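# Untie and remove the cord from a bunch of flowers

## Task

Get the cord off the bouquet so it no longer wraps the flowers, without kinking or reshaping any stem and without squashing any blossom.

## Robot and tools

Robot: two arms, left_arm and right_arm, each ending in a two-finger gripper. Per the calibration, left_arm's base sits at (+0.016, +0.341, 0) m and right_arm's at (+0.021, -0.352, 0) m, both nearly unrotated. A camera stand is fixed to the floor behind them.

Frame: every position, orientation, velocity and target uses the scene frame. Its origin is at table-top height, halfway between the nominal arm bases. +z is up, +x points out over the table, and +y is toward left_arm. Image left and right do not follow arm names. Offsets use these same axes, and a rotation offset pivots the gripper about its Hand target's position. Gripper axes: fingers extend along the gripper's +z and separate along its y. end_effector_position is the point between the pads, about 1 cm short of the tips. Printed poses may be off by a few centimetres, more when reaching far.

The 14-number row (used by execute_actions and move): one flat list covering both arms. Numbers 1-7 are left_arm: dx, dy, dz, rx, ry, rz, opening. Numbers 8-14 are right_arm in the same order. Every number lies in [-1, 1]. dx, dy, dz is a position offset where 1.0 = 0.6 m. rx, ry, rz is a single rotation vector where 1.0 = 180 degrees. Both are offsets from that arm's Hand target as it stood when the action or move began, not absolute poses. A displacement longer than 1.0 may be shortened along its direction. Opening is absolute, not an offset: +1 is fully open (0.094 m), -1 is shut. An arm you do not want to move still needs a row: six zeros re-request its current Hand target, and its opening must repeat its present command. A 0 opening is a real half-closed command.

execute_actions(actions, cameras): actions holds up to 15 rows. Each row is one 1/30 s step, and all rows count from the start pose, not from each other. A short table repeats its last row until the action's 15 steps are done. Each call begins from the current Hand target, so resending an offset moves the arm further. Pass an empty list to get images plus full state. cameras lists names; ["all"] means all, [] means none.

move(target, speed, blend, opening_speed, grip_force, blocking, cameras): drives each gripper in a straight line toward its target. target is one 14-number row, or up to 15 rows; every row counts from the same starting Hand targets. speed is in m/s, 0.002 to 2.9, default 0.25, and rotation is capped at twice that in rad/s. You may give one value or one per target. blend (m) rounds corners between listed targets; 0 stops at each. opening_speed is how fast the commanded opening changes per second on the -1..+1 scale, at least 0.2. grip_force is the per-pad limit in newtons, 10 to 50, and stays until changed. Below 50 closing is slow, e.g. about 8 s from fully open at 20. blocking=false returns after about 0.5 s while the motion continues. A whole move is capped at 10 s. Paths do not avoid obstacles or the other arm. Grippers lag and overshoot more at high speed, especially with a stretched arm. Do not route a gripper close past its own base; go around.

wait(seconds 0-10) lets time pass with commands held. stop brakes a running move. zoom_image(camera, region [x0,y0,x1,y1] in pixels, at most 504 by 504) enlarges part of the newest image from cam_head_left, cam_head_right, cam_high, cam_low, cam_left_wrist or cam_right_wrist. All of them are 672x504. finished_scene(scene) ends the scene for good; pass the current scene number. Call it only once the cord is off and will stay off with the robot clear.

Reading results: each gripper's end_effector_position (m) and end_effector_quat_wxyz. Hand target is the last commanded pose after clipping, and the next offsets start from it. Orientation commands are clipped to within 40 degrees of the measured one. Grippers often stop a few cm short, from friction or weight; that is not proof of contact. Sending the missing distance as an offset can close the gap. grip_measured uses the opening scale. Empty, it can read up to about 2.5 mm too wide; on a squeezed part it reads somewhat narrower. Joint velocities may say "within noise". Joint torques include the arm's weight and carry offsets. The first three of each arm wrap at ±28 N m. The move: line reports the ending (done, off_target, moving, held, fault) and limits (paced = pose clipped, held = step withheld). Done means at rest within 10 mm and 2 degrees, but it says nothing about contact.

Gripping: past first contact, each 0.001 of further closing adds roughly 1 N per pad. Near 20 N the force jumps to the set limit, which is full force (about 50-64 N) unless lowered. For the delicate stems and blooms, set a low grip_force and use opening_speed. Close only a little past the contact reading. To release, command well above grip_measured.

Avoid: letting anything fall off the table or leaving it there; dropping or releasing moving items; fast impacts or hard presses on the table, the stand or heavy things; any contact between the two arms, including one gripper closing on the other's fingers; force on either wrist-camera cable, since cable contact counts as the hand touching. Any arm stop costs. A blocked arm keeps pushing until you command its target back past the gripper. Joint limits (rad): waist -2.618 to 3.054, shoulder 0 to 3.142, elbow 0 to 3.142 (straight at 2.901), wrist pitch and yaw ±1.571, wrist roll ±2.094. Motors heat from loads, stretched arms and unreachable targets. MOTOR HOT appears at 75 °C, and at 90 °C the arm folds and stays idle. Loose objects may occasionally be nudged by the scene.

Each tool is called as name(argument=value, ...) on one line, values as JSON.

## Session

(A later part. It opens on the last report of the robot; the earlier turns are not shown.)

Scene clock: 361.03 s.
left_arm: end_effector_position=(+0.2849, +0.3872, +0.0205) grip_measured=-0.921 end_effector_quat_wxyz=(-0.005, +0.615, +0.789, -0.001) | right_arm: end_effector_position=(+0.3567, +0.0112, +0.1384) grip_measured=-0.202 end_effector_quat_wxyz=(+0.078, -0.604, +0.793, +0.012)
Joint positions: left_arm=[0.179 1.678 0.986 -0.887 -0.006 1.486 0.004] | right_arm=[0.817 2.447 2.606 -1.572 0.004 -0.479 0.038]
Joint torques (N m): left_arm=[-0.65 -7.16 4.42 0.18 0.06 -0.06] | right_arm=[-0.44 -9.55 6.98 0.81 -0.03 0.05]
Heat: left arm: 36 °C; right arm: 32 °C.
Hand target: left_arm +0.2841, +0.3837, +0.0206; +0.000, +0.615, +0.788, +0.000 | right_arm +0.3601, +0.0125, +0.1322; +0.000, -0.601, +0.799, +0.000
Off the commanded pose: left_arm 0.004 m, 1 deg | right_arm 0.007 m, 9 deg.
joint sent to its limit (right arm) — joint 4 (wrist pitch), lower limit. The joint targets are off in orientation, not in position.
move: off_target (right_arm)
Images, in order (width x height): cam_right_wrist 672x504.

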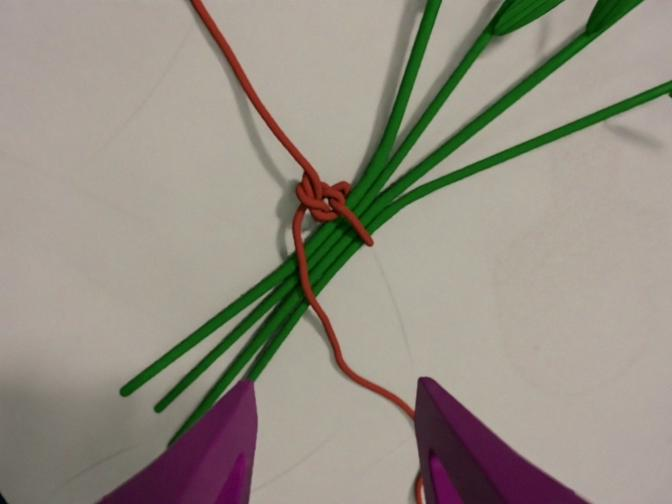

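move(target=[[0.0,0,-0.015,0,0,0,-0.6,0,0,0,0,0,0,-0.2],[0.0,0,0.15,0,0,0,-0.4,-0.05,-0.4,0,0,0,0,-0.2],[0.08,-0.42,0.2,0,0,-0.03,-0.2,-0.05,-0.4,0,0,0,0,-0.2]], cameras=["cam_left_wrist","cam_head_left"])

Scene clock: 388.53 s.
left_arm: end_effector_position=(+0.3275, +0.1344, +0.1385) grip_measured=-0.202 end_effector_quat_wxyz=(-0.003, +0.656, +0.755, +0.002) | right_arm: end_effector_position=(+0.3312, -0.2311, +0.1214) grip_measured=-0.202 end_effector_quat_wxyz=(-0.022, -0.596, +0.802, +0.001)
Joint positions: left_arm=[-0.572 1.98 1.852 -1.447 -0.004 0.84 0.038] | right_arm=[0.366 1.845 1.601 -1.369 0.009 -0.906 0.038]
Joint torques (N m): left_arm=[0.25 -7.88 8.47 -0.06 0.06 -0.08] | right_arm=[0.42 -11.02 4.62 0.62 -0.1 -0.08]
Heat: left arm: 34 °C; right arm: 32 °C.
Hand target: left_arm +0.3323, +0.1318, +0.1407; +0.000, +0.652, +0.759, +0.000 | right_arm +0.3301, -0.2276, +0.1323; +0.000, -0.601, +0.799, +0.000
Off the commanded pose: left_arm 0.006 m, 1 deg | right_arm 0.011 m, 3 deg.
move: off_target (right_arm); target 2's new opening was sent with left_arm's hand 0.016 m and 3 deg from that target
Images, in order (width x height): cam_head_left 672x504, cam_left_wrist 672x504.

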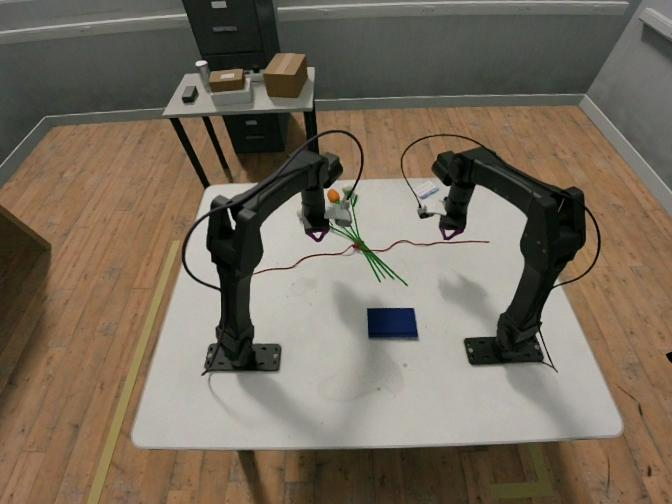

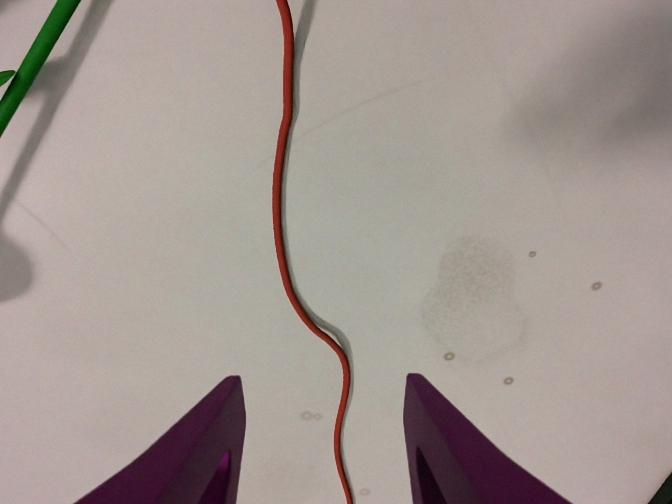

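move(target=[0.03,-0.09,-0.13,0,0,0,-0.2,0,0,0,0,0,0,-0.2], cameras=["cam_left_wrist"])

Scene clock: 393.13 s.
left_arm: end_effector_position=(+0.3430, +0.0848, +0.0582) grip_measured=-0.202 end_effector_quat_wxyz=(-0.017, +0.654, +0.756, +0.001) | right_arm: end_effector_position=(+0.3312, -0.2311, +0.1214) grip_measured=-0.202 end_effector_quat_wxyz=(-0.022, -0.596, +0.802, +0.001)
Joint positions: left_arm=[-0.651 2.191 1.852 -1.265 -0.004 0.758 0.038] | right_arm=[0.366 1.845 1.601 -1.369 0.009 -0.906 0.038]
Joint torques (N m): left_arm=[-0.14 -10.36 7.83 0.13 0.07 -0.05] | right_arm=[0.39 -11.02 4.63 0.6 -0.1 -0.09]
Heat: left arm: 34 °C; right arm: 32 °C.
Hand target: left_arm +0.3503, +0.0778, +0.0626; +0.000, +0.652, +0.759, +0.000 | right_arm +0.3301, -0.2276, +0.1323; +0.000, -0.601, +0.799, +0.000
Off the commanded pose: left_arm 0.011 m, 2 deg | right_arm 0.011 m, 3 deg.
move: off_target (left_arm, right_arm)
Images, in order (width x height): cam_left_wrist 672x504.

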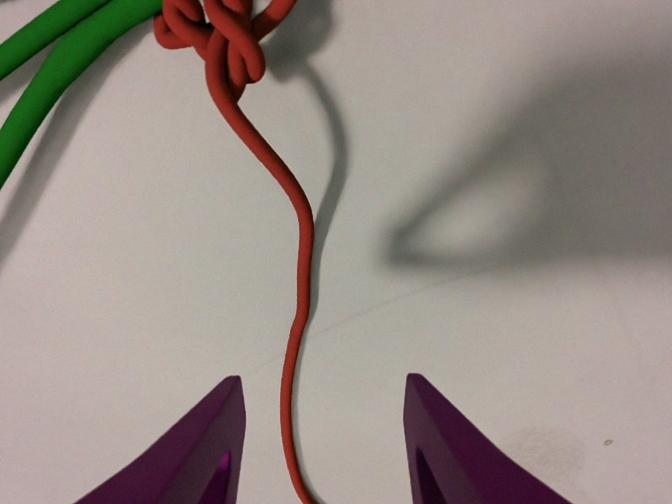

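move(target=[[0.015,-0.04,-0.02,0,0,0,-0.2,0,0,0,0,0,0,-0.2],[0.015,-0.04,-0.075,0,0,0,-0.2,0,0,0,0,0,0,-0.2]], cameras=["cam_left_wrist"], speed=0.1)

Scene clock: 400.60 s.
left_arm: end_effector_position=(+0.3608, +0.0561, +0.0257) grip_measured=-0.202 end_effector_quat_wxyz=(+0.004, +0.653, +0.757, +0.002) | right_arm: end_effector_position=(+0.3312, -0.2311, +0.1214) grip_measured=-0.202 end_effector_quat_wxyz=(-0.022, -0.596, +0.802, +0.001)
Joint positions: left_arm=[-0.676 2.304 1.91 -1.169 -0.004 0.728 0.038] | right_arm=[0.366 1.845 1.601 -1.369 0.009 -0.906 0.038]
Joint torques (N m): left_arm=[-0.38 -10.35 5.37 0.18 0.04 -0.04] | right_arm=[0.42 -11.02 4.64 0.6 -0.1 -0.08]
Heat: left arm: 34 °C; right arm: 32 °C.
Hand target: left_arm +0.3592, +0.0538, +0.0176; +0.000, +0.652, +0.759, +0.000 | right_arm +0.3301, -0.2276, +0.1323; +0.000, -0.601, +0.799, +0.000
Off the commanded pose: left_arm 0.009 m, 1 deg | right_arm 0.011 m, 3 deg.
move: off_target (right_arm)
Images, in order (width x height): cam_left_wrist 672x504.

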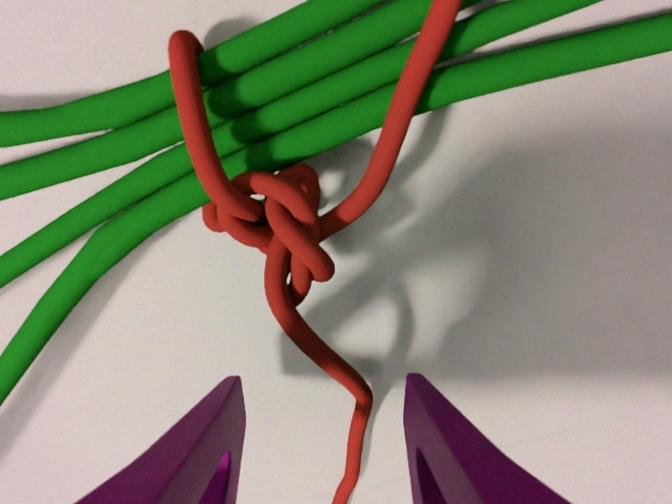

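move(target=[[0.012,-0.022,-0.004,0,0,0,-0.2,0,0,0,0,0,0,-0.2],[0.012,-0.022,-0.02,0,0,0,-0.2,0,0,0,0,0,0,-0.2],[0.012,-0.022,-0.02,0,0,0,-1,0,0,0,0,0,0,-0.2]], cameras=["cam_left_wrist"], speed=0.05, opening_speed=0.8)

Scene clock: 418.03 s.
left_arm: end_effector_position=(+0.3672, +0.0452, +0.0150) grip_measured=-0.909 end_effector_quat_wxyz=(+0.004, +0.652, +0.758, +0.002) | right_arm: end_effector_position=(+0.3312, -0.2311, +0.1214) grip_measured=-0.202 end_effector_quat_wxyz=(-0.022, -0.596, +0.802, +0.001)
Joint positions: left_arm=[-0.686 2.366 1.974 -1.171 -0.004 0.716 0.004] | right_arm=[0.366 1.845 1.601 -1.369 0.009 -0.906 0.038]
Joint torques (N m): left_arm=[-0.58 -10.02 6.5 0.15 0.07 -0.05] | right_arm=[0.4 -11.02 4.62 0.61 -0.09 -0.09]
Heat: left arm: 33 °C; right arm: 32 °C.
Hand target: left_arm +0.3663, +0.0405, +0.0056; +0.000, +0.652, +0.758, +0.000 | right_arm +0.3301, -0.2276, +0.1323; +0.000, -0.601, +0.799, +0.000
Off the commanded pose: left_arm 0.010 m, 1 deg | right_arm 0.011 m, 3 deg.
move: off_target (right_arm); target 3's new opening was sent with left_arm's hand 0.011 m and 0 deg from that target
Images, in order (width x height): cam_left_wrist 672x504.

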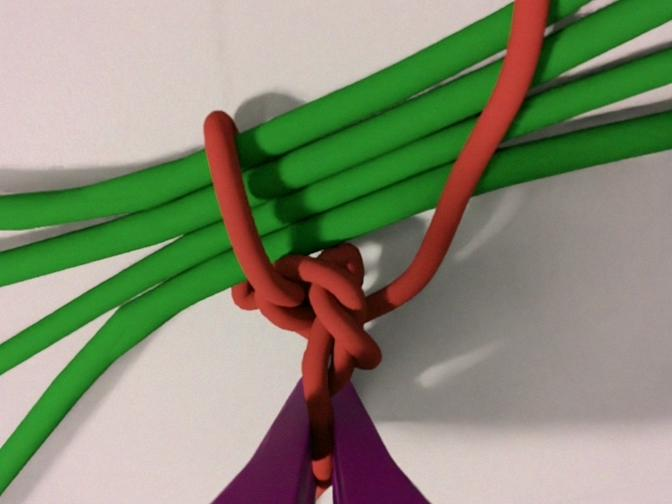

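move(target=[-0.09,-0.039,0.01,0,0,0,-1,0,0,0,0,0,0,-0.2], cameras=["cam_left_wrist","cam_head_left"], speed=0.05)

Scene clock: 424.67 s.
left_arm: end_effector_position=(+0.3269, +0.0205, +0.0135) grip_measured=-0.910 end_effector_quat_wxyz=(+0.009, +0.649, +0.760, +0.017) | right_arm: end_effector_position=(+0.3312, -0.2311, +0.1214) grip_measured=-0.202 end_effector_quat_wxyz=(-0.022, -0.596, +0.802, +0.001)
Joint positions: left_arm=[-0.799 2.303 1.859 -1.112 -0.036 0.596 0.004] | right_arm=[0.366 1.845 1.601 -1.369 0.009 -0.906 0.038]
Joint torques (N m): left_arm=[-1.2 -12.53 3.63 0.08 0.39 -0.06] | right_arm=[0.43 -11.02 4.63 0.61 -0.1 -0.08]
Heat: left arm: 33 °C; right arm: 32 °C.
Hand target: left_arm +0.3123, +0.0171, +0.0116; +0.000, +0.652, +0.758, +0.000 | right_arm +0.3301, -0.2276, +0.1323; +0.000, -0.601, +0.799, +0.000
Off the commanded pose: left_arm 0.015 m, 2 deg | right_arm 0.011 m, 3 deg.
move: off_target (left_arm, right_arm)
Images, in order (width x height): cam_head_left 672x504, cam_left_wrist 672x504.

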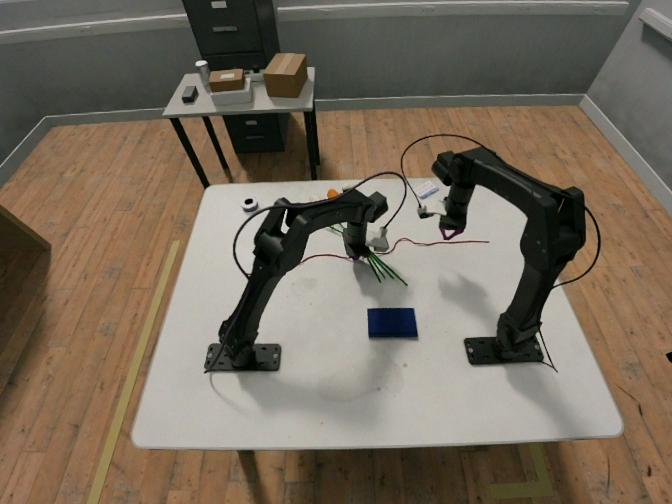

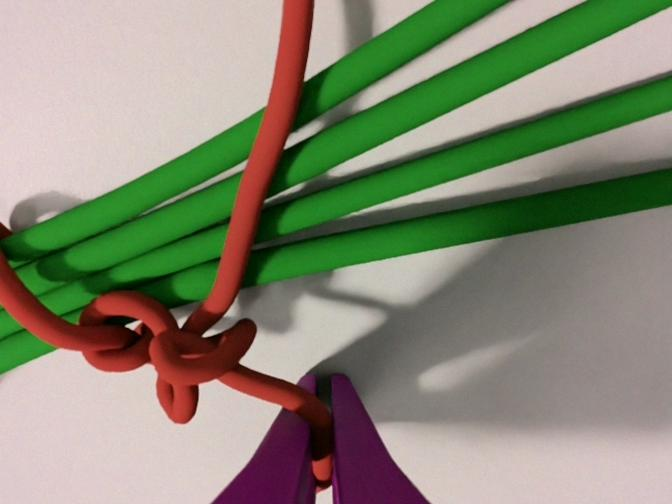

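move(target=[-0.07,-0.03,0.0,0,0,0,-1,0,0,0,0,0,0,-0.2], cameras=["cam_left_wrist","cam_head_left"], speed=0.05)

zoom_image(camera="cam_head_left", region=[310, 190, 430, 300])

Scene clock: 432.30 s.
left_arm: end_effector_position=(+0.2847, +0.0020, +0.0134) grip_measured=-0.910 end_effector_quat_wxyz=(+0.008, +0.649, +0.761, +0.016) | right_arm: end_effector_position=(+0.3312, -0.2311, +0.1214) grip_measured=-0.202 end_effector_quat_wxyz=(-0.022, -0.597, +0.802, +0.001)
Joint positions: left_arm=[-0.9 2.25 1.769 -1.08 -0.036 0.494 0.004] | right_arm=[0.366 1.845 1.601 -1.369 0.009 -0.906 0.038]
Joint torques (N m): left_arm=[-1.42 -12.01 3.6 0.12 0.4 -0.08] | right_arm=[0.4 -11 4.6 0.61 -0.1 -0.08]
Heat: left arm: 34 °C; right arm: 32 °C.
Hand target: left_arm +0.2703, -0.0008, +0.0117; +0.000, +0.652, +0.759, +0.000 | right_arm +0.3301, -0.2276, +0.1323; +0.000, -0.601, +0.799, +0.000
Off the commanded pose: left_arm 0.015 m, 2 deg | right_arm 0.011 m, 3 deg.
move: off_target (left_arm, right_arm)
Images, in order (width x height): cam_head_left 672x504, cam_left_wrist 672x504.

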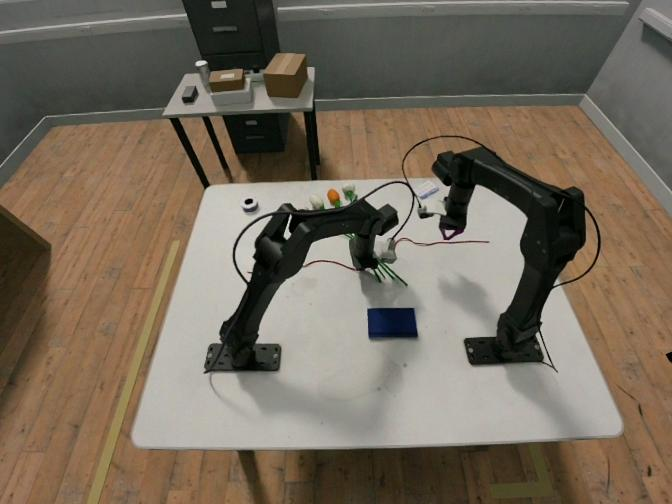

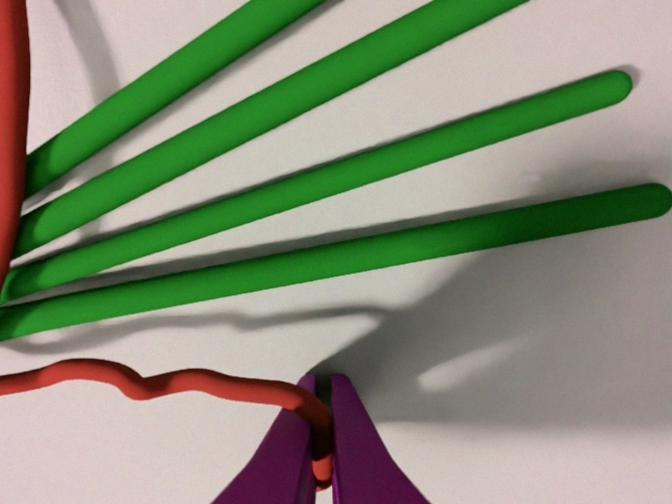

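Scaled by 4.200 from the camera's 672x504 image, which has a finer 960x720 frame.

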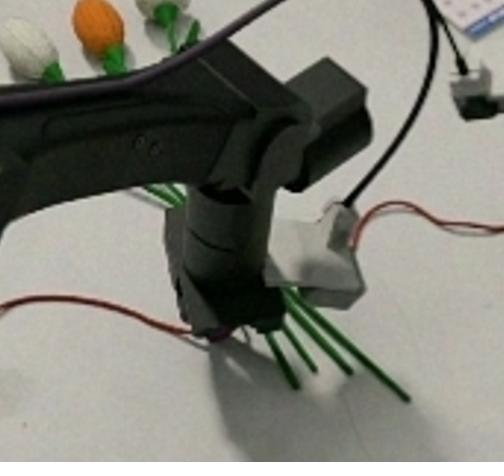

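move(target=[-0.07,-0.025,0.0,0,0,0,-1,0,0,0,0,0,0,-0.2], cameras=["cam_left_wrist","cam_high","cam_head_right"], speed=0.05)

zoom_image(camera="cam_high", region=[230, 210, 390, 350])

Scene clock: 440.47 s.
left_arm: end_effector_position=(+0.2427, -0.0144, +0.0132) grip_measured=-0.910 end_effector_quat_wxyz=(+0.009, +0.649, +0.761, +0.016) | right_arm: end_effector_position=(+0.3312, -0.2311, +0.1214) grip_measured=-0.202 end_effector_quat_wxyz=(-0.022, -0.597, +0.802, +0.001)
Joint positions: left_arm=[-1.003 2.208 1.699 -1.054 -0.036 0.392 0.004] | right_arm=[0.366 1.845 1.601 -1.369 0.009 -0.907 0.038]
Joint torques (N m): left_arm=[-1.31 -11.79 3.78 0.16 0.39 -0.08] | right_arm=[0.39 -11.03 4.62 0.61 -0.1 -0.07]
Heat: left arm: 36 °C; right arm: 32 °C.
Hand target: left_arm +0.2284, -0.0159, +0.0116; +0.000, +0.652, +0.759, +0.000 | right_arm +0.3301, -0.2276, +0.1323; +0.000, -0.601, +0.799, +0.000
Off the commanded pose: left_arm 0.015 m, 2 deg | right_arm 0.011 m, 3 deg.
move: off_target (left_arm, right_arm)
Images, in order (width x height): cam_head_right 672x504, cam_high 672x504, cam_left_wrist 672x504.

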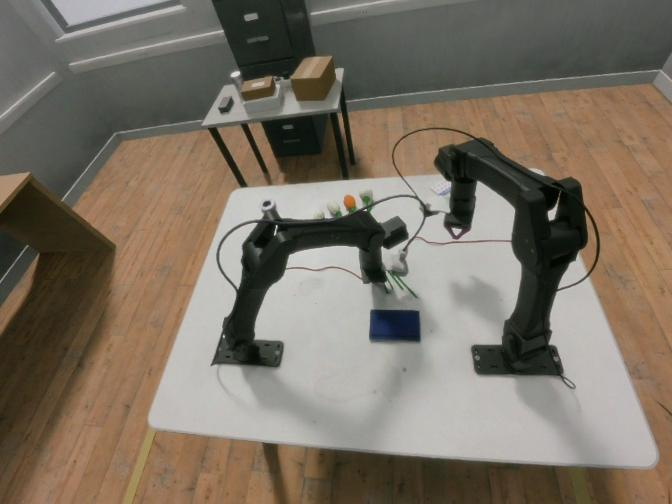

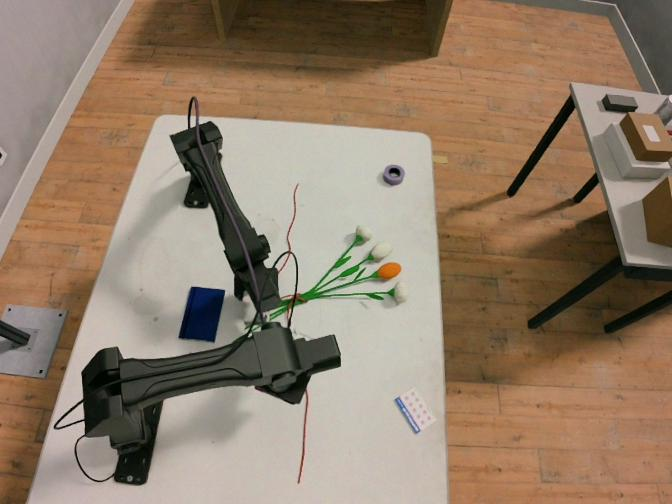

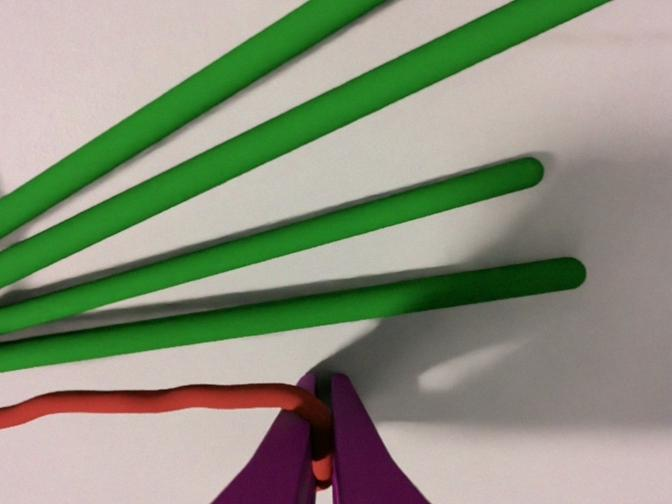

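Scaled by 3.150 from the camera's 672x504 image, which has a finer 960x720 frame.

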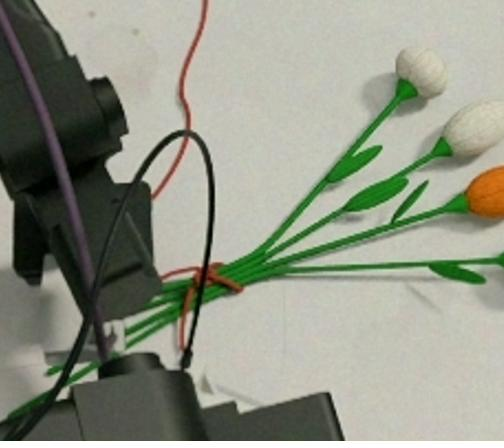

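move(target=[[0,0,0,0,0,0,-0.5,0,-0.15,0,0,0,0,-0.2],[0,0.0,0.12,0,0,0,-0.3,0,-0.15,0,0,0,0,-0.2],[0.17,0.1,0.2,0,0,0,-0.3,0,-0.15,0,0,0,0,-0.2]], cameras=["cam_left_wrist","cam_high","cam_head_left"])

zoom_image(camera="cam_left_wrist", region=[200, 0, 500, 240])

Scene clock: 453.77 s.
left_arm: end_effector_position=(+0.3295, +0.0500, +0.1293) grip_measured=-0.302 end_effector_quat_wxyz=(-0.004, +0.646, +0.764, +0.003) | right_arm: end_effector_position=(+0.3307, -0.3217, +0.1227) grip_measured=-0.202 end_effector_quat_wxyz=(-0.020, -0.597, +0.802, +0.004)
Joint positions: left_arm=[-0.735 2.242 2.219 -1.556 -0.006 0.65 0.033] | right_arm=[0.094 1.758 1.499 -1.35 0.014 -1.178 0.038]
Joint torques (N m): left_arm=[-0.47 -9.87 8.43 -0.09 0.07 0.13] | right_arm=[0.38 -10.17 4.59 0.6 -0.15 -0.08]
Heat: left arm: 36 °C; right arm: 32 °C.
Hand target: left_arm +0.3304, +0.0441, +0.1315; +0.000, +0.652, +0.759, +0.000 | right_arm +0.3300, -0.3176, +0.1322; +0.000, -0.601, +0.799, +0.000
Off the commanded pose: left_arm 0.006 m, 1 deg | right_arm 0.010 m, 2 deg.
move: done; target 2's new opening was sent with left_arm's hand 0.022 m and 3 deg from that target
Images, in order (width x height): cam_head_left 672x504, cam_high 672x504, cam_left_wrist 672x504.

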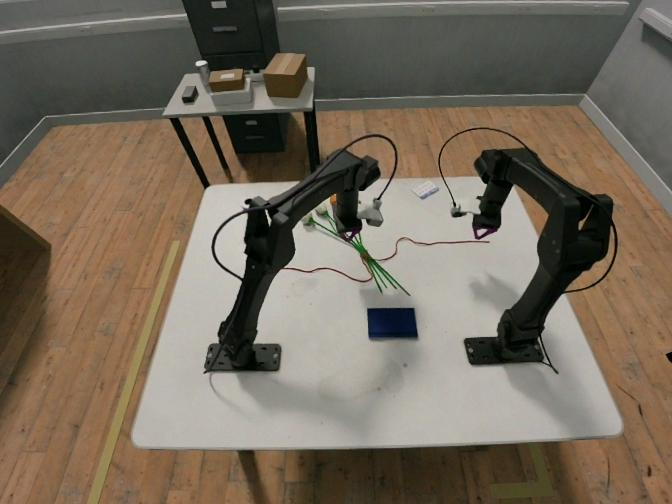

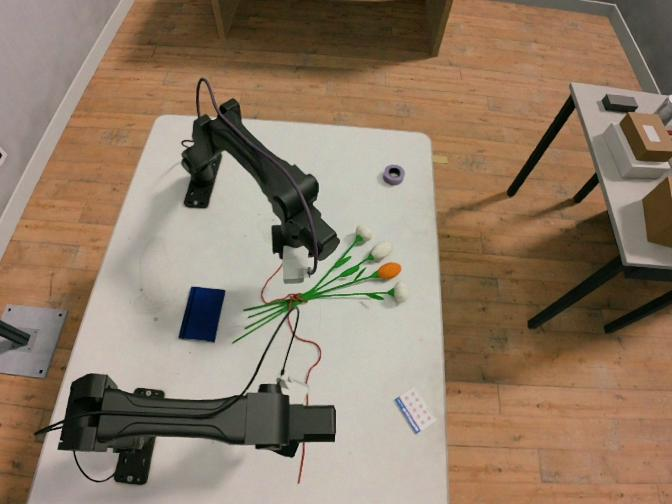

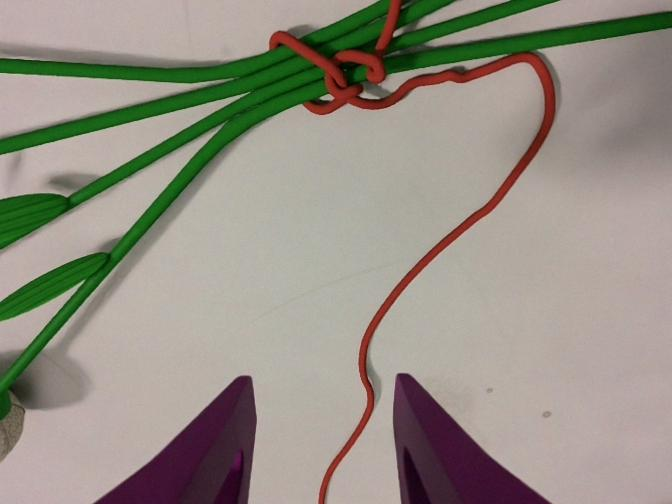

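Scaled by 1.680 from the camera's 672x504 image, which has a finer 960x720 frame.

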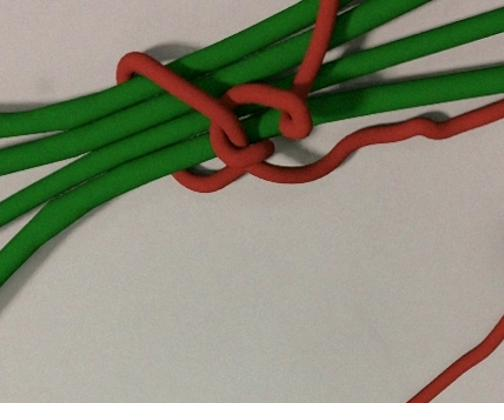

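move(target=[[0,0.35,0.05,0,0,0,-0.3,0,0.1,0.05,0,0,0,-0.3],[0,0.35,0.05,0,0,0,-0.3,0.02,0.48,-0.04,0,0,0.144,-0.3]], cameras=["cam_right_wrist","cam_head_left"])

zoom_image(camera="cam_right_wrist", region=[200, 100, 450, 300])

Scene clock: 491.67 s.
left_arm: end_effector_position=(+0.3334, +0.2562, +0.1528) grip_measured=-0.302 end_effector_quat_wxyz=(-0.018, +0.647, +0.762, -0.001) | right_arm: end_effector_position=(+0.3397, -0.0305, +0.1140) grip_measured=-0.298 end_effector_quat_wxyz=(-0.006, +0.765, -0.644, +0.005)
Joint positions: left_arm=[-0.254 1.827 1.702 -1.479 -0.012 1.136 0.033] | right_arm=[0.783 2.34 2.324 -1.542 0.009 -0.953 0.033]
Joint torques (N m): left_arm=[-0.03 -10.78 4.9 0.07 0.13 0.11] | right_arm=[-0.53 -9.03 7.05 0.52 -0.09 -0.09]
Heat: left arm: 34 °C; right arm: 33 °C.
Hand target: left_arm +0.3304, +0.2542, +0.1615; +0.000, +0.652, +0.759, +0.000 | right_arm +0.3421, -0.0296, +0.1082; +0.000, +0.765, -0.644, +0.000
Off the commanded pose: left_arm 0.009 m, 2 deg | right_arm 0.006 m, 1 deg.
move: done
Images, in order (width x height): cam_head_left 672x504, cam_right_wrist 672x504.

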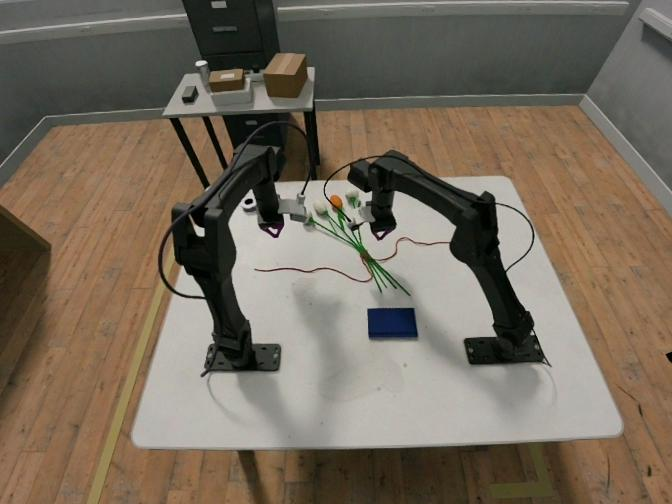

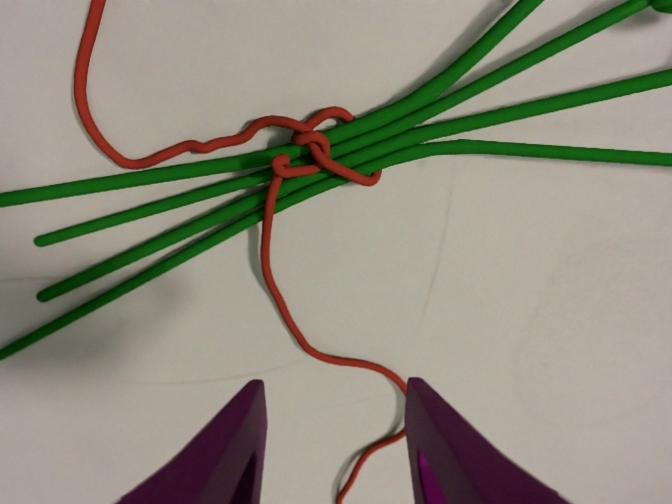

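Scaled by 2.016 from the camera's 672x504 image, which has a finer 960x720 frame.

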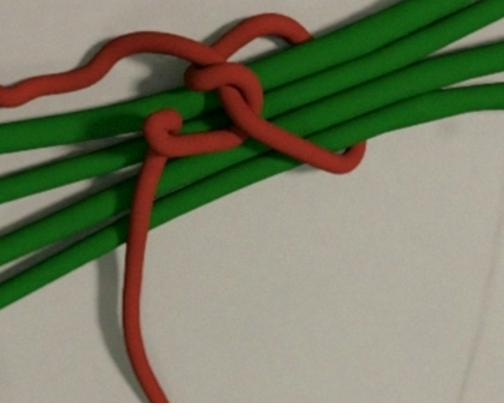

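move(target=[0,0,0,0,0,0,-0.3,0.016,-0.004,-0.11,0,0,0.1,-0.5], cameras=["cam_right_wrist"], speed=0.12)

Scene clock: 504.13 s.
left_arm: end_effector_position=(+0.3334, +0.2562, +0.1528) grip_measured=-0.302 end_effector_quat_wxyz=(-0.018, +0.647, +0.762, -0.001) | right_arm: end_effector_position=(+0.3514, -0.0304, +0.0540) grip_measured=-0.498 end_effector_quat_wxyz=(-0.009, +0.856, -0.516, +0.007)
Joint positions: left_arm=[-0.254 1.827 1.702 -1.479 -0.012 1.136 0.033] | right_arm=[0.766 2.34 2.085 -1.294 0.009 -1.284 0.024]
Joint torques (N m): left_arm=[-0.17 -10.7 4.85 0.05 0.13 0.12] | right_arm=[-0.59 -9.47 4.89 0.7 -0.1 -0.11]
Heat: left arm: 34 °C; right arm: 32 °C.
Hand target: left_arm +0.3304, +0.2542, +0.1615; +0.000, +0.652, +0.759, +0.000 | right_arm +0.3517, -0.0320, +0.0422; +0.000, +0.857, -0.516, +0.000
Off the commanded pose: left_arm 0.009 m, 2 deg | right_arm 0.012 m, 1 deg.
move: off_target (right_arm)
Images, in order (width x height): cam_right_wrist 672x504.

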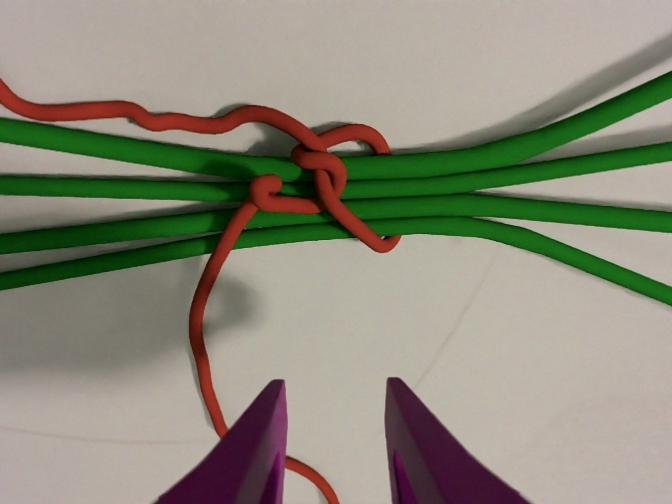

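move(target=[[0,0,0,0,0,0,-0.3,0.002,0.035,-0.02,0,0,0,-0.5]], cameras=["cam_right_wrist"], speed=0.08)

Scene clock: 510.67 s.
left_arm: end_effector_position=(+0.3334, +0.2562, +0.1528) grip_measured=-0.302 end_effector_quat_wxyz=(-0.018, +0.647, +0.762, -0.001) | right_arm: end_effector_position=(+0.3541, -0.0141, +0.0369) grip_measured=-0.498 end_effector_quat_wxyz=(-0.007, +0.857, -0.515, +0.006)
Joint positions: left_arm=[-0.254 1.827 1.702 -1.479 -0.012 1.136 0.033] | right_arm=[0.786 2.422 2.161 -1.294 0.009 -1.267 0.024]
Joint torques (N m): left_arm=[-0.14 -10.89 4.94 0.05 0.15 0.13] | right_arm=[0.18 -9.58 7.17 0.49 -0.08 0.07]
Heat: left arm: 34 °C; right arm: 32 °C.
Hand target: left_arm +0.3304, +0.2542, +0.1615; +0.000, +0.652, +0.759, +0.000 | right_arm +0.3530, -0.0110, +0.0301; +0.000, +0.856, -0.516, +0.000
Off the commanded pose: left_arm 0.009 m, 2 deg | right_arm 0.008 m, 1 deg.
move: done
Images, in order (width x height): cam_right_wrist 672x504.

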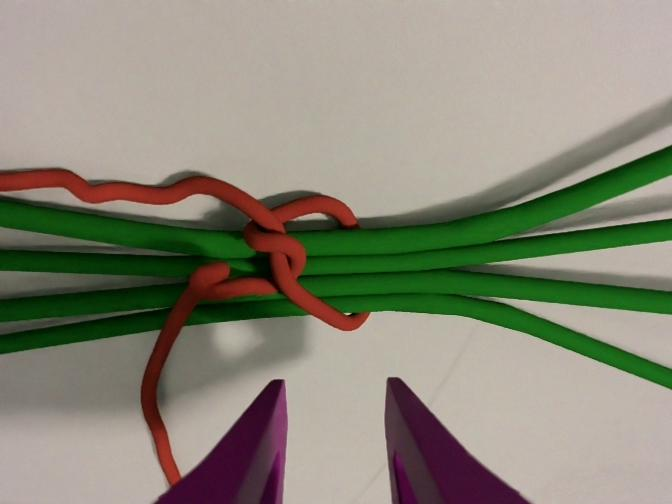

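move(target=[[0,0,0,0,0,0,-0.3,0.0,0.011,0,0,0,0,-0.5],[0,0,0,0,0,0,-0.3,0.0,0.011,-0.045,0,0,0,-0.5]], cameras=["cam_right_wrist"], speed=0.06)

Scene clock: 518.43 s.
left_arm: end_effector_position=(+0.3334, +0.2562, +0.1528) grip_measured=-0.302 end_effector_quat_wxyz=(-0.018, +0.647, +0.762, -0.001) | right_arm: end_effector_position=(+0.3576, -0.0069, +0.0164) grip_measured=-0.498 end_effector_quat_wxyz=(-0.010, +0.856, -0.517, +0.007)
Joint positions: left_arm=[-0.254 1.827 1.702 -1.479 -0.012 1.136 0.033] | right_arm=[0.791 2.46 2.149 -1.237 0.009 -1.257 0.024]
Joint torques (N m): left_arm=[-0.2 -10.71 4.9 0.07 0.17 0.13] | right_arm=[0.55 -9.94 5.04 0.72 -0.08 0.03]
Heat: left arm: 34 °C; right arm: 32 °C.
Hand target: left_arm +0.3304, +0.2542, +0.1615; +0.000, +0.652, +0.759, +0.000 | right_arm +0.3529, -0.0043, +0.0032; +0.000, +0.856, -0.516, +0.000
Off the commanded pose: left_arm 0.009 m, 2 deg | right_arm 0.014 m, 1 deg.
move: off_target (right_arm)
Images, in order (width x height): cam_right_wrist 672x504.

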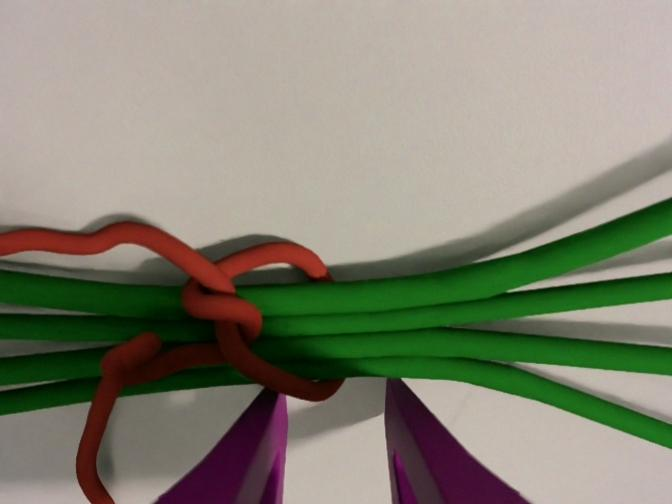

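move(target=[[0,0,0,0,0,0,-0.3,-0.003,0.008,-0.004,0,0,0,-0.5],[0,0,0,0,0,0,-0.3,-0.003,0.008,-0.004,0,0,0,-1]], cameras=["cam_right_wrist"], speed=0.05, opening_speed=0.5)

Scene clock: 525.03 s.
left_arm: end_effector_position=(+0.3334, +0.2562, +0.1528) grip_measured=-0.302 end_effector_quat_wxyz=(-0.018, +0.647, +0.762, -0.001) | right_arm: end_effector_position=(+0.3542, -0.0040, +0.0144) grip_measured=-0.957 end_effector_quat_wxyz=(-0.008, +0.856, -0.517, +0.006)
Joint positions: left_arm=[-0.254 1.827 1.702 -1.479 -0.012 1.136 0.033] | right_arm=[0.801 2.464 2.149 -1.236 0.009 -1.247 0.002]
Joint torques (N m): left_arm=[-0.14 -10.7 4.81 0.08 0.15 0.11] | right_arm=[0.51 -9.29 6.08 0.7 -0.09 0.05]
Heat: left arm: 34 °C; right arm: 33 °C.
Hand target: left_arm +0.3304, +0.2542, +0.1615; +0.000, +0.652, +0.759, +0.000 | right_arm +0.3512, +0.0005, +0.0008; +0.000, +0.856, -0.516, +0.000
Off the commanded pose: left_arm 0.009 m, 2 deg | right_arm 0.015 m, 1 deg.
move: off_target (right_arm); target 2's new opening was sent with right_arm's hand 0.015 m and 1 deg from that target
Images, in order (width x height): cam_right_wrist 672x504.

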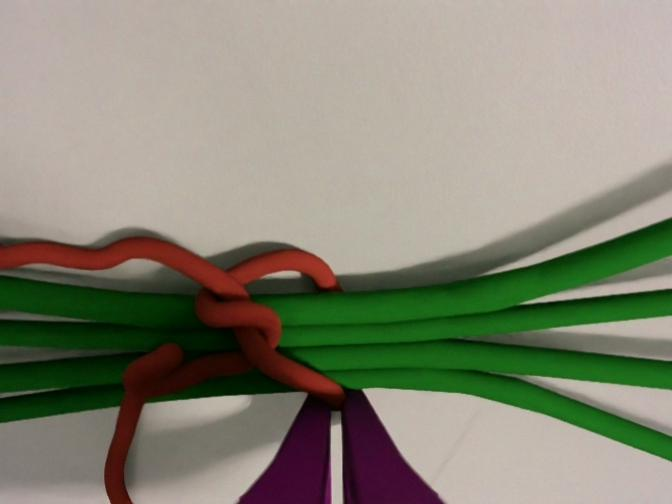

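move(target=[0,0,0,0,0,0,-0.3,0.025,-0.07,0.025,0,0,0,-1], cameras=["cam_right_wrist"], speed=0.05)

Scene clock: 532.87 s.
left_arm: end_effector_position=(+0.3334, +0.2562, +0.1528) grip_measured=-0.302 end_effector_quat_wxyz=(-0.018, +0.647, +0.762, -0.001) | right_arm: end_effector_position=(+0.3638, -0.0269, +0.0133) grip_measured=-0.960 end_effector_quat_wxyz=(-0.012, +0.859, -0.512, -0.011)
Joint positions: left_arm=[-0.254 1.827 1.702 -1.479 -0.012 1.136 0.033] | right_arm=[0.738 2.417 2.059 -1.195 -0.028 -1.32 0.002]
Joint torques (N m): left_arm=[0.01 -10.74 4.85 0.04 0.14 0.14] | right_arm=[-1.32 -13.23 3.44 0.47 0.3 -0.09]
Heat: left arm: 34 °C; right arm: 33 °C.
Hand target: left_arm +0.3304, +0.2542, +0.1615; +0.000, +0.652, +0.759, +0.000 | right_arm +0.3661, -0.0416, +0.0157; +0.000, +0.856, -0.516, +0.000
Off the commanded pose: left_arm 0.009 m, 2 deg | right_arm 0.015 m, 2 deg.
move: off_target (right_arm)
Images, in order (width x height): cam_right_wrist 672x504.

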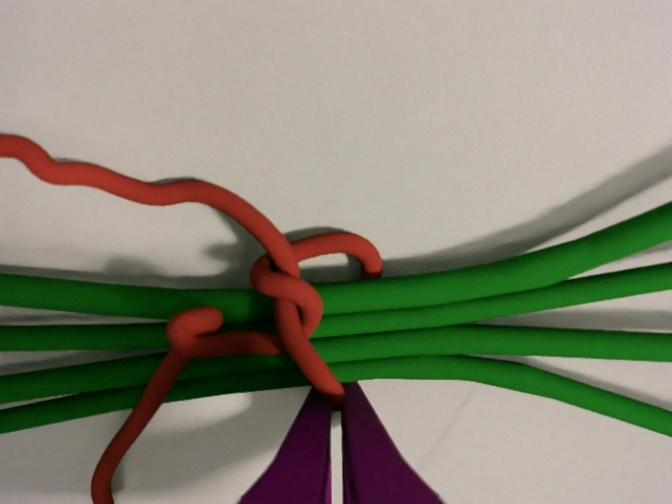

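move(target=[0,0,0,0,0,0,-0.3,0.025,-0.08,0.01,0,0,0,-1], cameras=["cam_right_wrist","cam_head_left"], speed=0.05)

Scene clock: 540.03 s.
left_arm: end_effector_position=(+0.3334, +0.2562, +0.1528) grip_measured=-0.302 end_effector_quat_wxyz=(-0.018, +0.647, +0.762, -0.001) | right_arm: end_effector_position=(+0.3789, -0.0799, +0.0134) grip_measured=-0.960 end_effector_quat_wxyz=(-0.001, +0.858, -0.514, -0.011)
Joint positions: left_arm=[-0.254 1.827 1.702 -1.479 -0.012 1.136 0.033] | right_arm=[0.632 2.337 1.918 -1.157 -0.021 -1.423 0.002]
Joint torques (N m): left_arm=[-0.16 -10.71 4.88 0.05 0.17 0.11] | right_arm=[-1.03 -13.7 3.77 0.51 0.24 -0.08]
Heat: left arm: 34 °C; right arm: 33 °C.
Hand target: left_arm +0.3304, +0.2542, +0.1615; +0.000, +0.652, +0.759, +0.000 | right_arm +0.3811, -0.0896, +0.0218; +0.000, +0.856, -0.516, +0.000
Off the commanded pose: left_arm 0.009 m, 2 deg | right_arm 0.013 m, 1 deg.
move: off_target (right_arm)
Images, in order (width x height): cam_head_left 672x504, cam_right_wrist 672x504.

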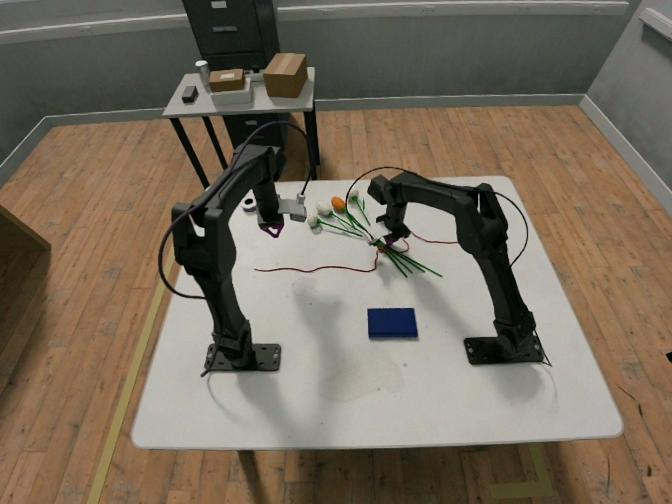

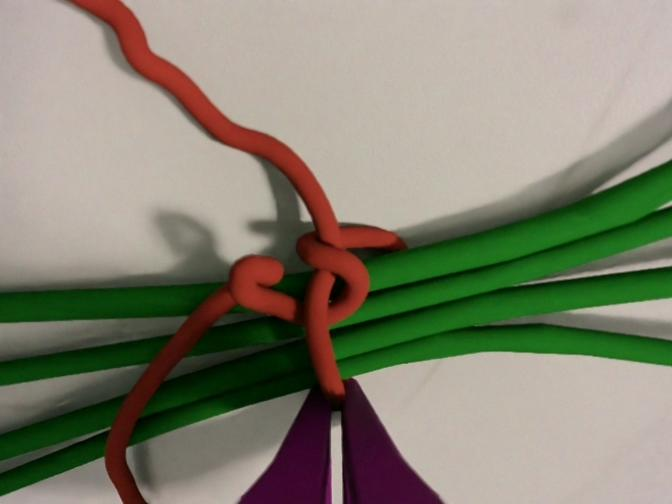

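move(target=[0,0,0,0,0,0,-0.3,-0.07,-0.045,0.0,0,0,0,-1], cameras=["cam_right_wrist","cam_head_left"], speed=0.05)

Scene clock: 559.67 s.
left_arm: end_effector_position=(+0.3334, +0.2562, +0.1528) grip_measured=-0.302 end_effector_quat_wxyz=(-0.018, +0.647, +0.762, -0.001) | right_arm: end_effector_position=(+0.3411, -0.1123, +0.0127) grip_measured=-0.960 end_effector_quat_wxyz=(+0.004, +0.858, -0.514, -0.003)
Joint positions: left_arm=[-0.254 1.827 1.702 -1.479 -0.012 1.136 0.033] | right_arm=[0.632 2.14 1.586 -1.026 -0.002 -1.424 0.002]
Joint torques (N m): left_arm=[-0.13 -10.76 4.93 0.06 0.14 0.13] | right_arm=[-0.43 -12.52 3.81 0.48 0.03 -0.01]
Heat: left arm: 34 °C; right arm: 36 °C.
Hand target: left_arm +0.3304, +0.2542, +0.1615; +0.000, +0.652, +0.759, +0.000 | right_arm +0.3391, -0.1166, +0.0218; +0.000, +0.856, -0.516, +0.000
Off the commanded pose: left_arm 0.009 m, 2 deg | right_arm 0.010 m, 1 deg.
move: done
Images, in order (width x height): cam_head_left 672x504, cam_right_wrist 672x504.

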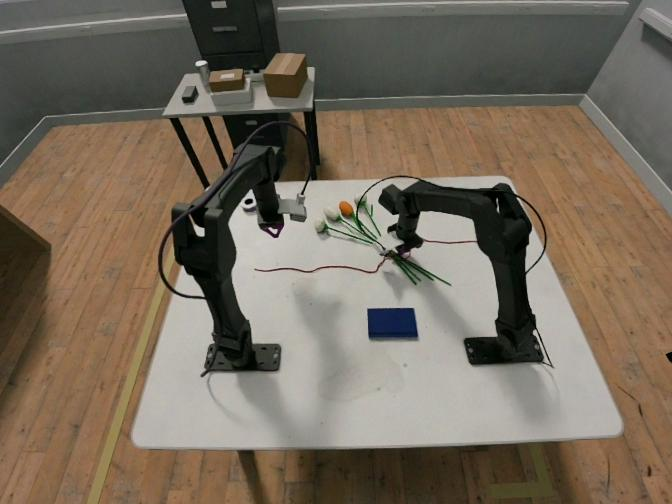

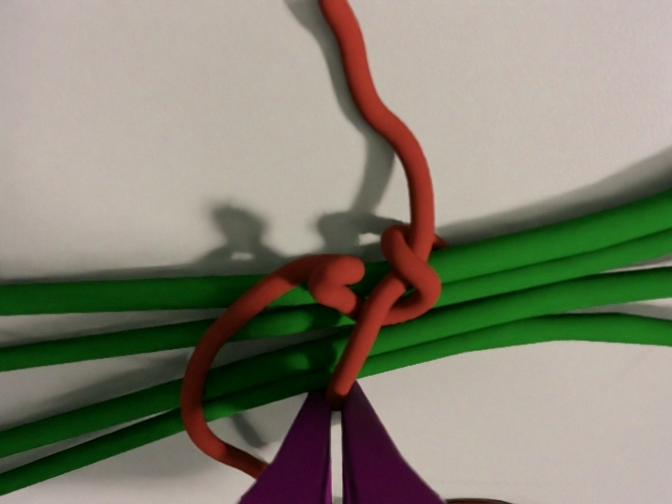

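move(target=[0,0,0,0,0,0,-0.3,-0.10,-0.075,0.0,0,0,0,-1], cameras=["cam_right_wrist","cam_head_left"], speed=0.08)

zoom_image(camera="cam_head_left", region=[310, 180, 490, 320])

Scene clock: 575.50 s.
left_arm: end_effector_position=(+0.3334, +0.2562, +0.1528) grip_measured=-0.302 end_effector_quat_wxyz=(-0.018, +0.647, +0.762, -0.001) | right_arm: end_effector_position=(+0.2762, -0.1608, +0.0121) grip_measured=-0.960 end_effector_quat_wxyz=(+0.015, +0.858, -0.514, -0.007)
Joint positions: left_arm=[-0.254 1.827 1.702 -1.479 -0.012 1.136 0.033] | right_arm=[0.632 1.877 1.195 -0.922 0 -1.424 0.002]
Joint torques (N m): left_arm=[-0.18 -10.71 5.03 0.07 0.1 0.14] | right_arm=[-0.62 -10.66 4.15 0.57 0.01 -0.03]
Heat: left arm: 34 °C; right arm: 36 °C.
Hand target: left_arm +0.3304, +0.2542, +0.1615; +0.000, +0.652, +0.759, +0.000 | right_arm +0.2792, -0.1615, +0.0218; +0.000, +0.856, -0.516, +0.000
Off the commanded pose: left_arm 0.009 m, 2 deg | right_arm 0.010 m, 2 deg.
move: done
Images, in order (width x height): cam_head_left 672x504, cam_right_wrist 672x504.

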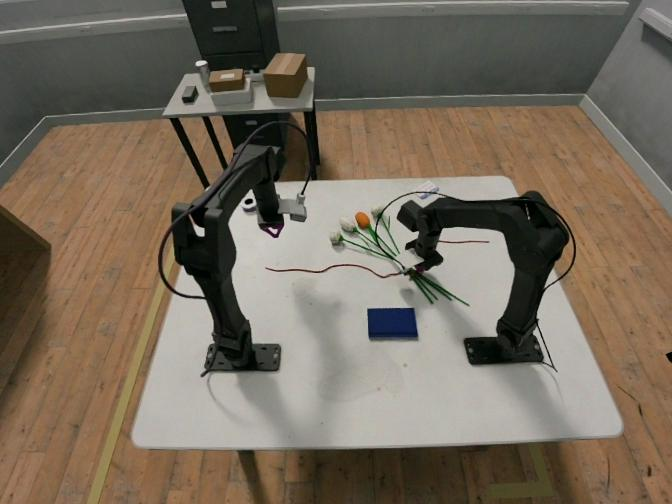

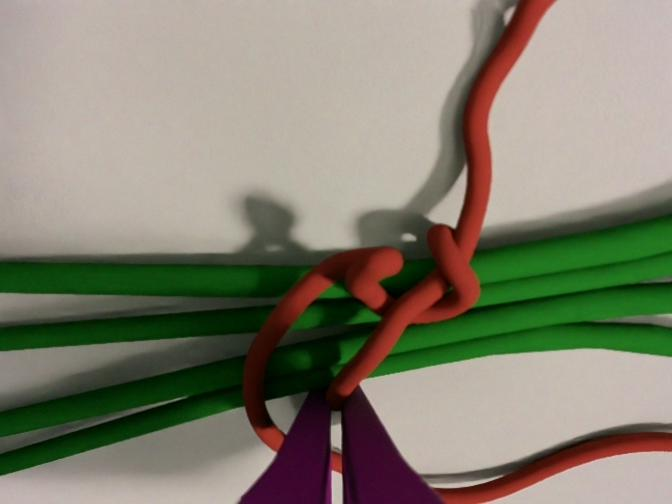

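Scaled by 2.800 from the camera's 672x504 image, which has a finer 960x720 frame.

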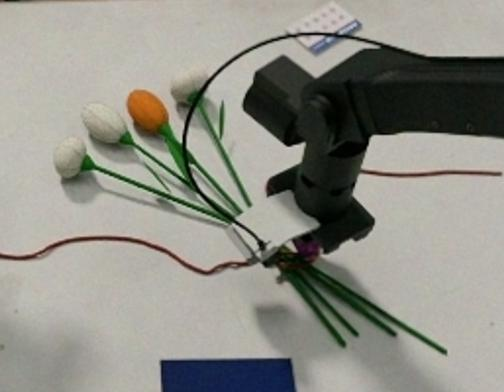

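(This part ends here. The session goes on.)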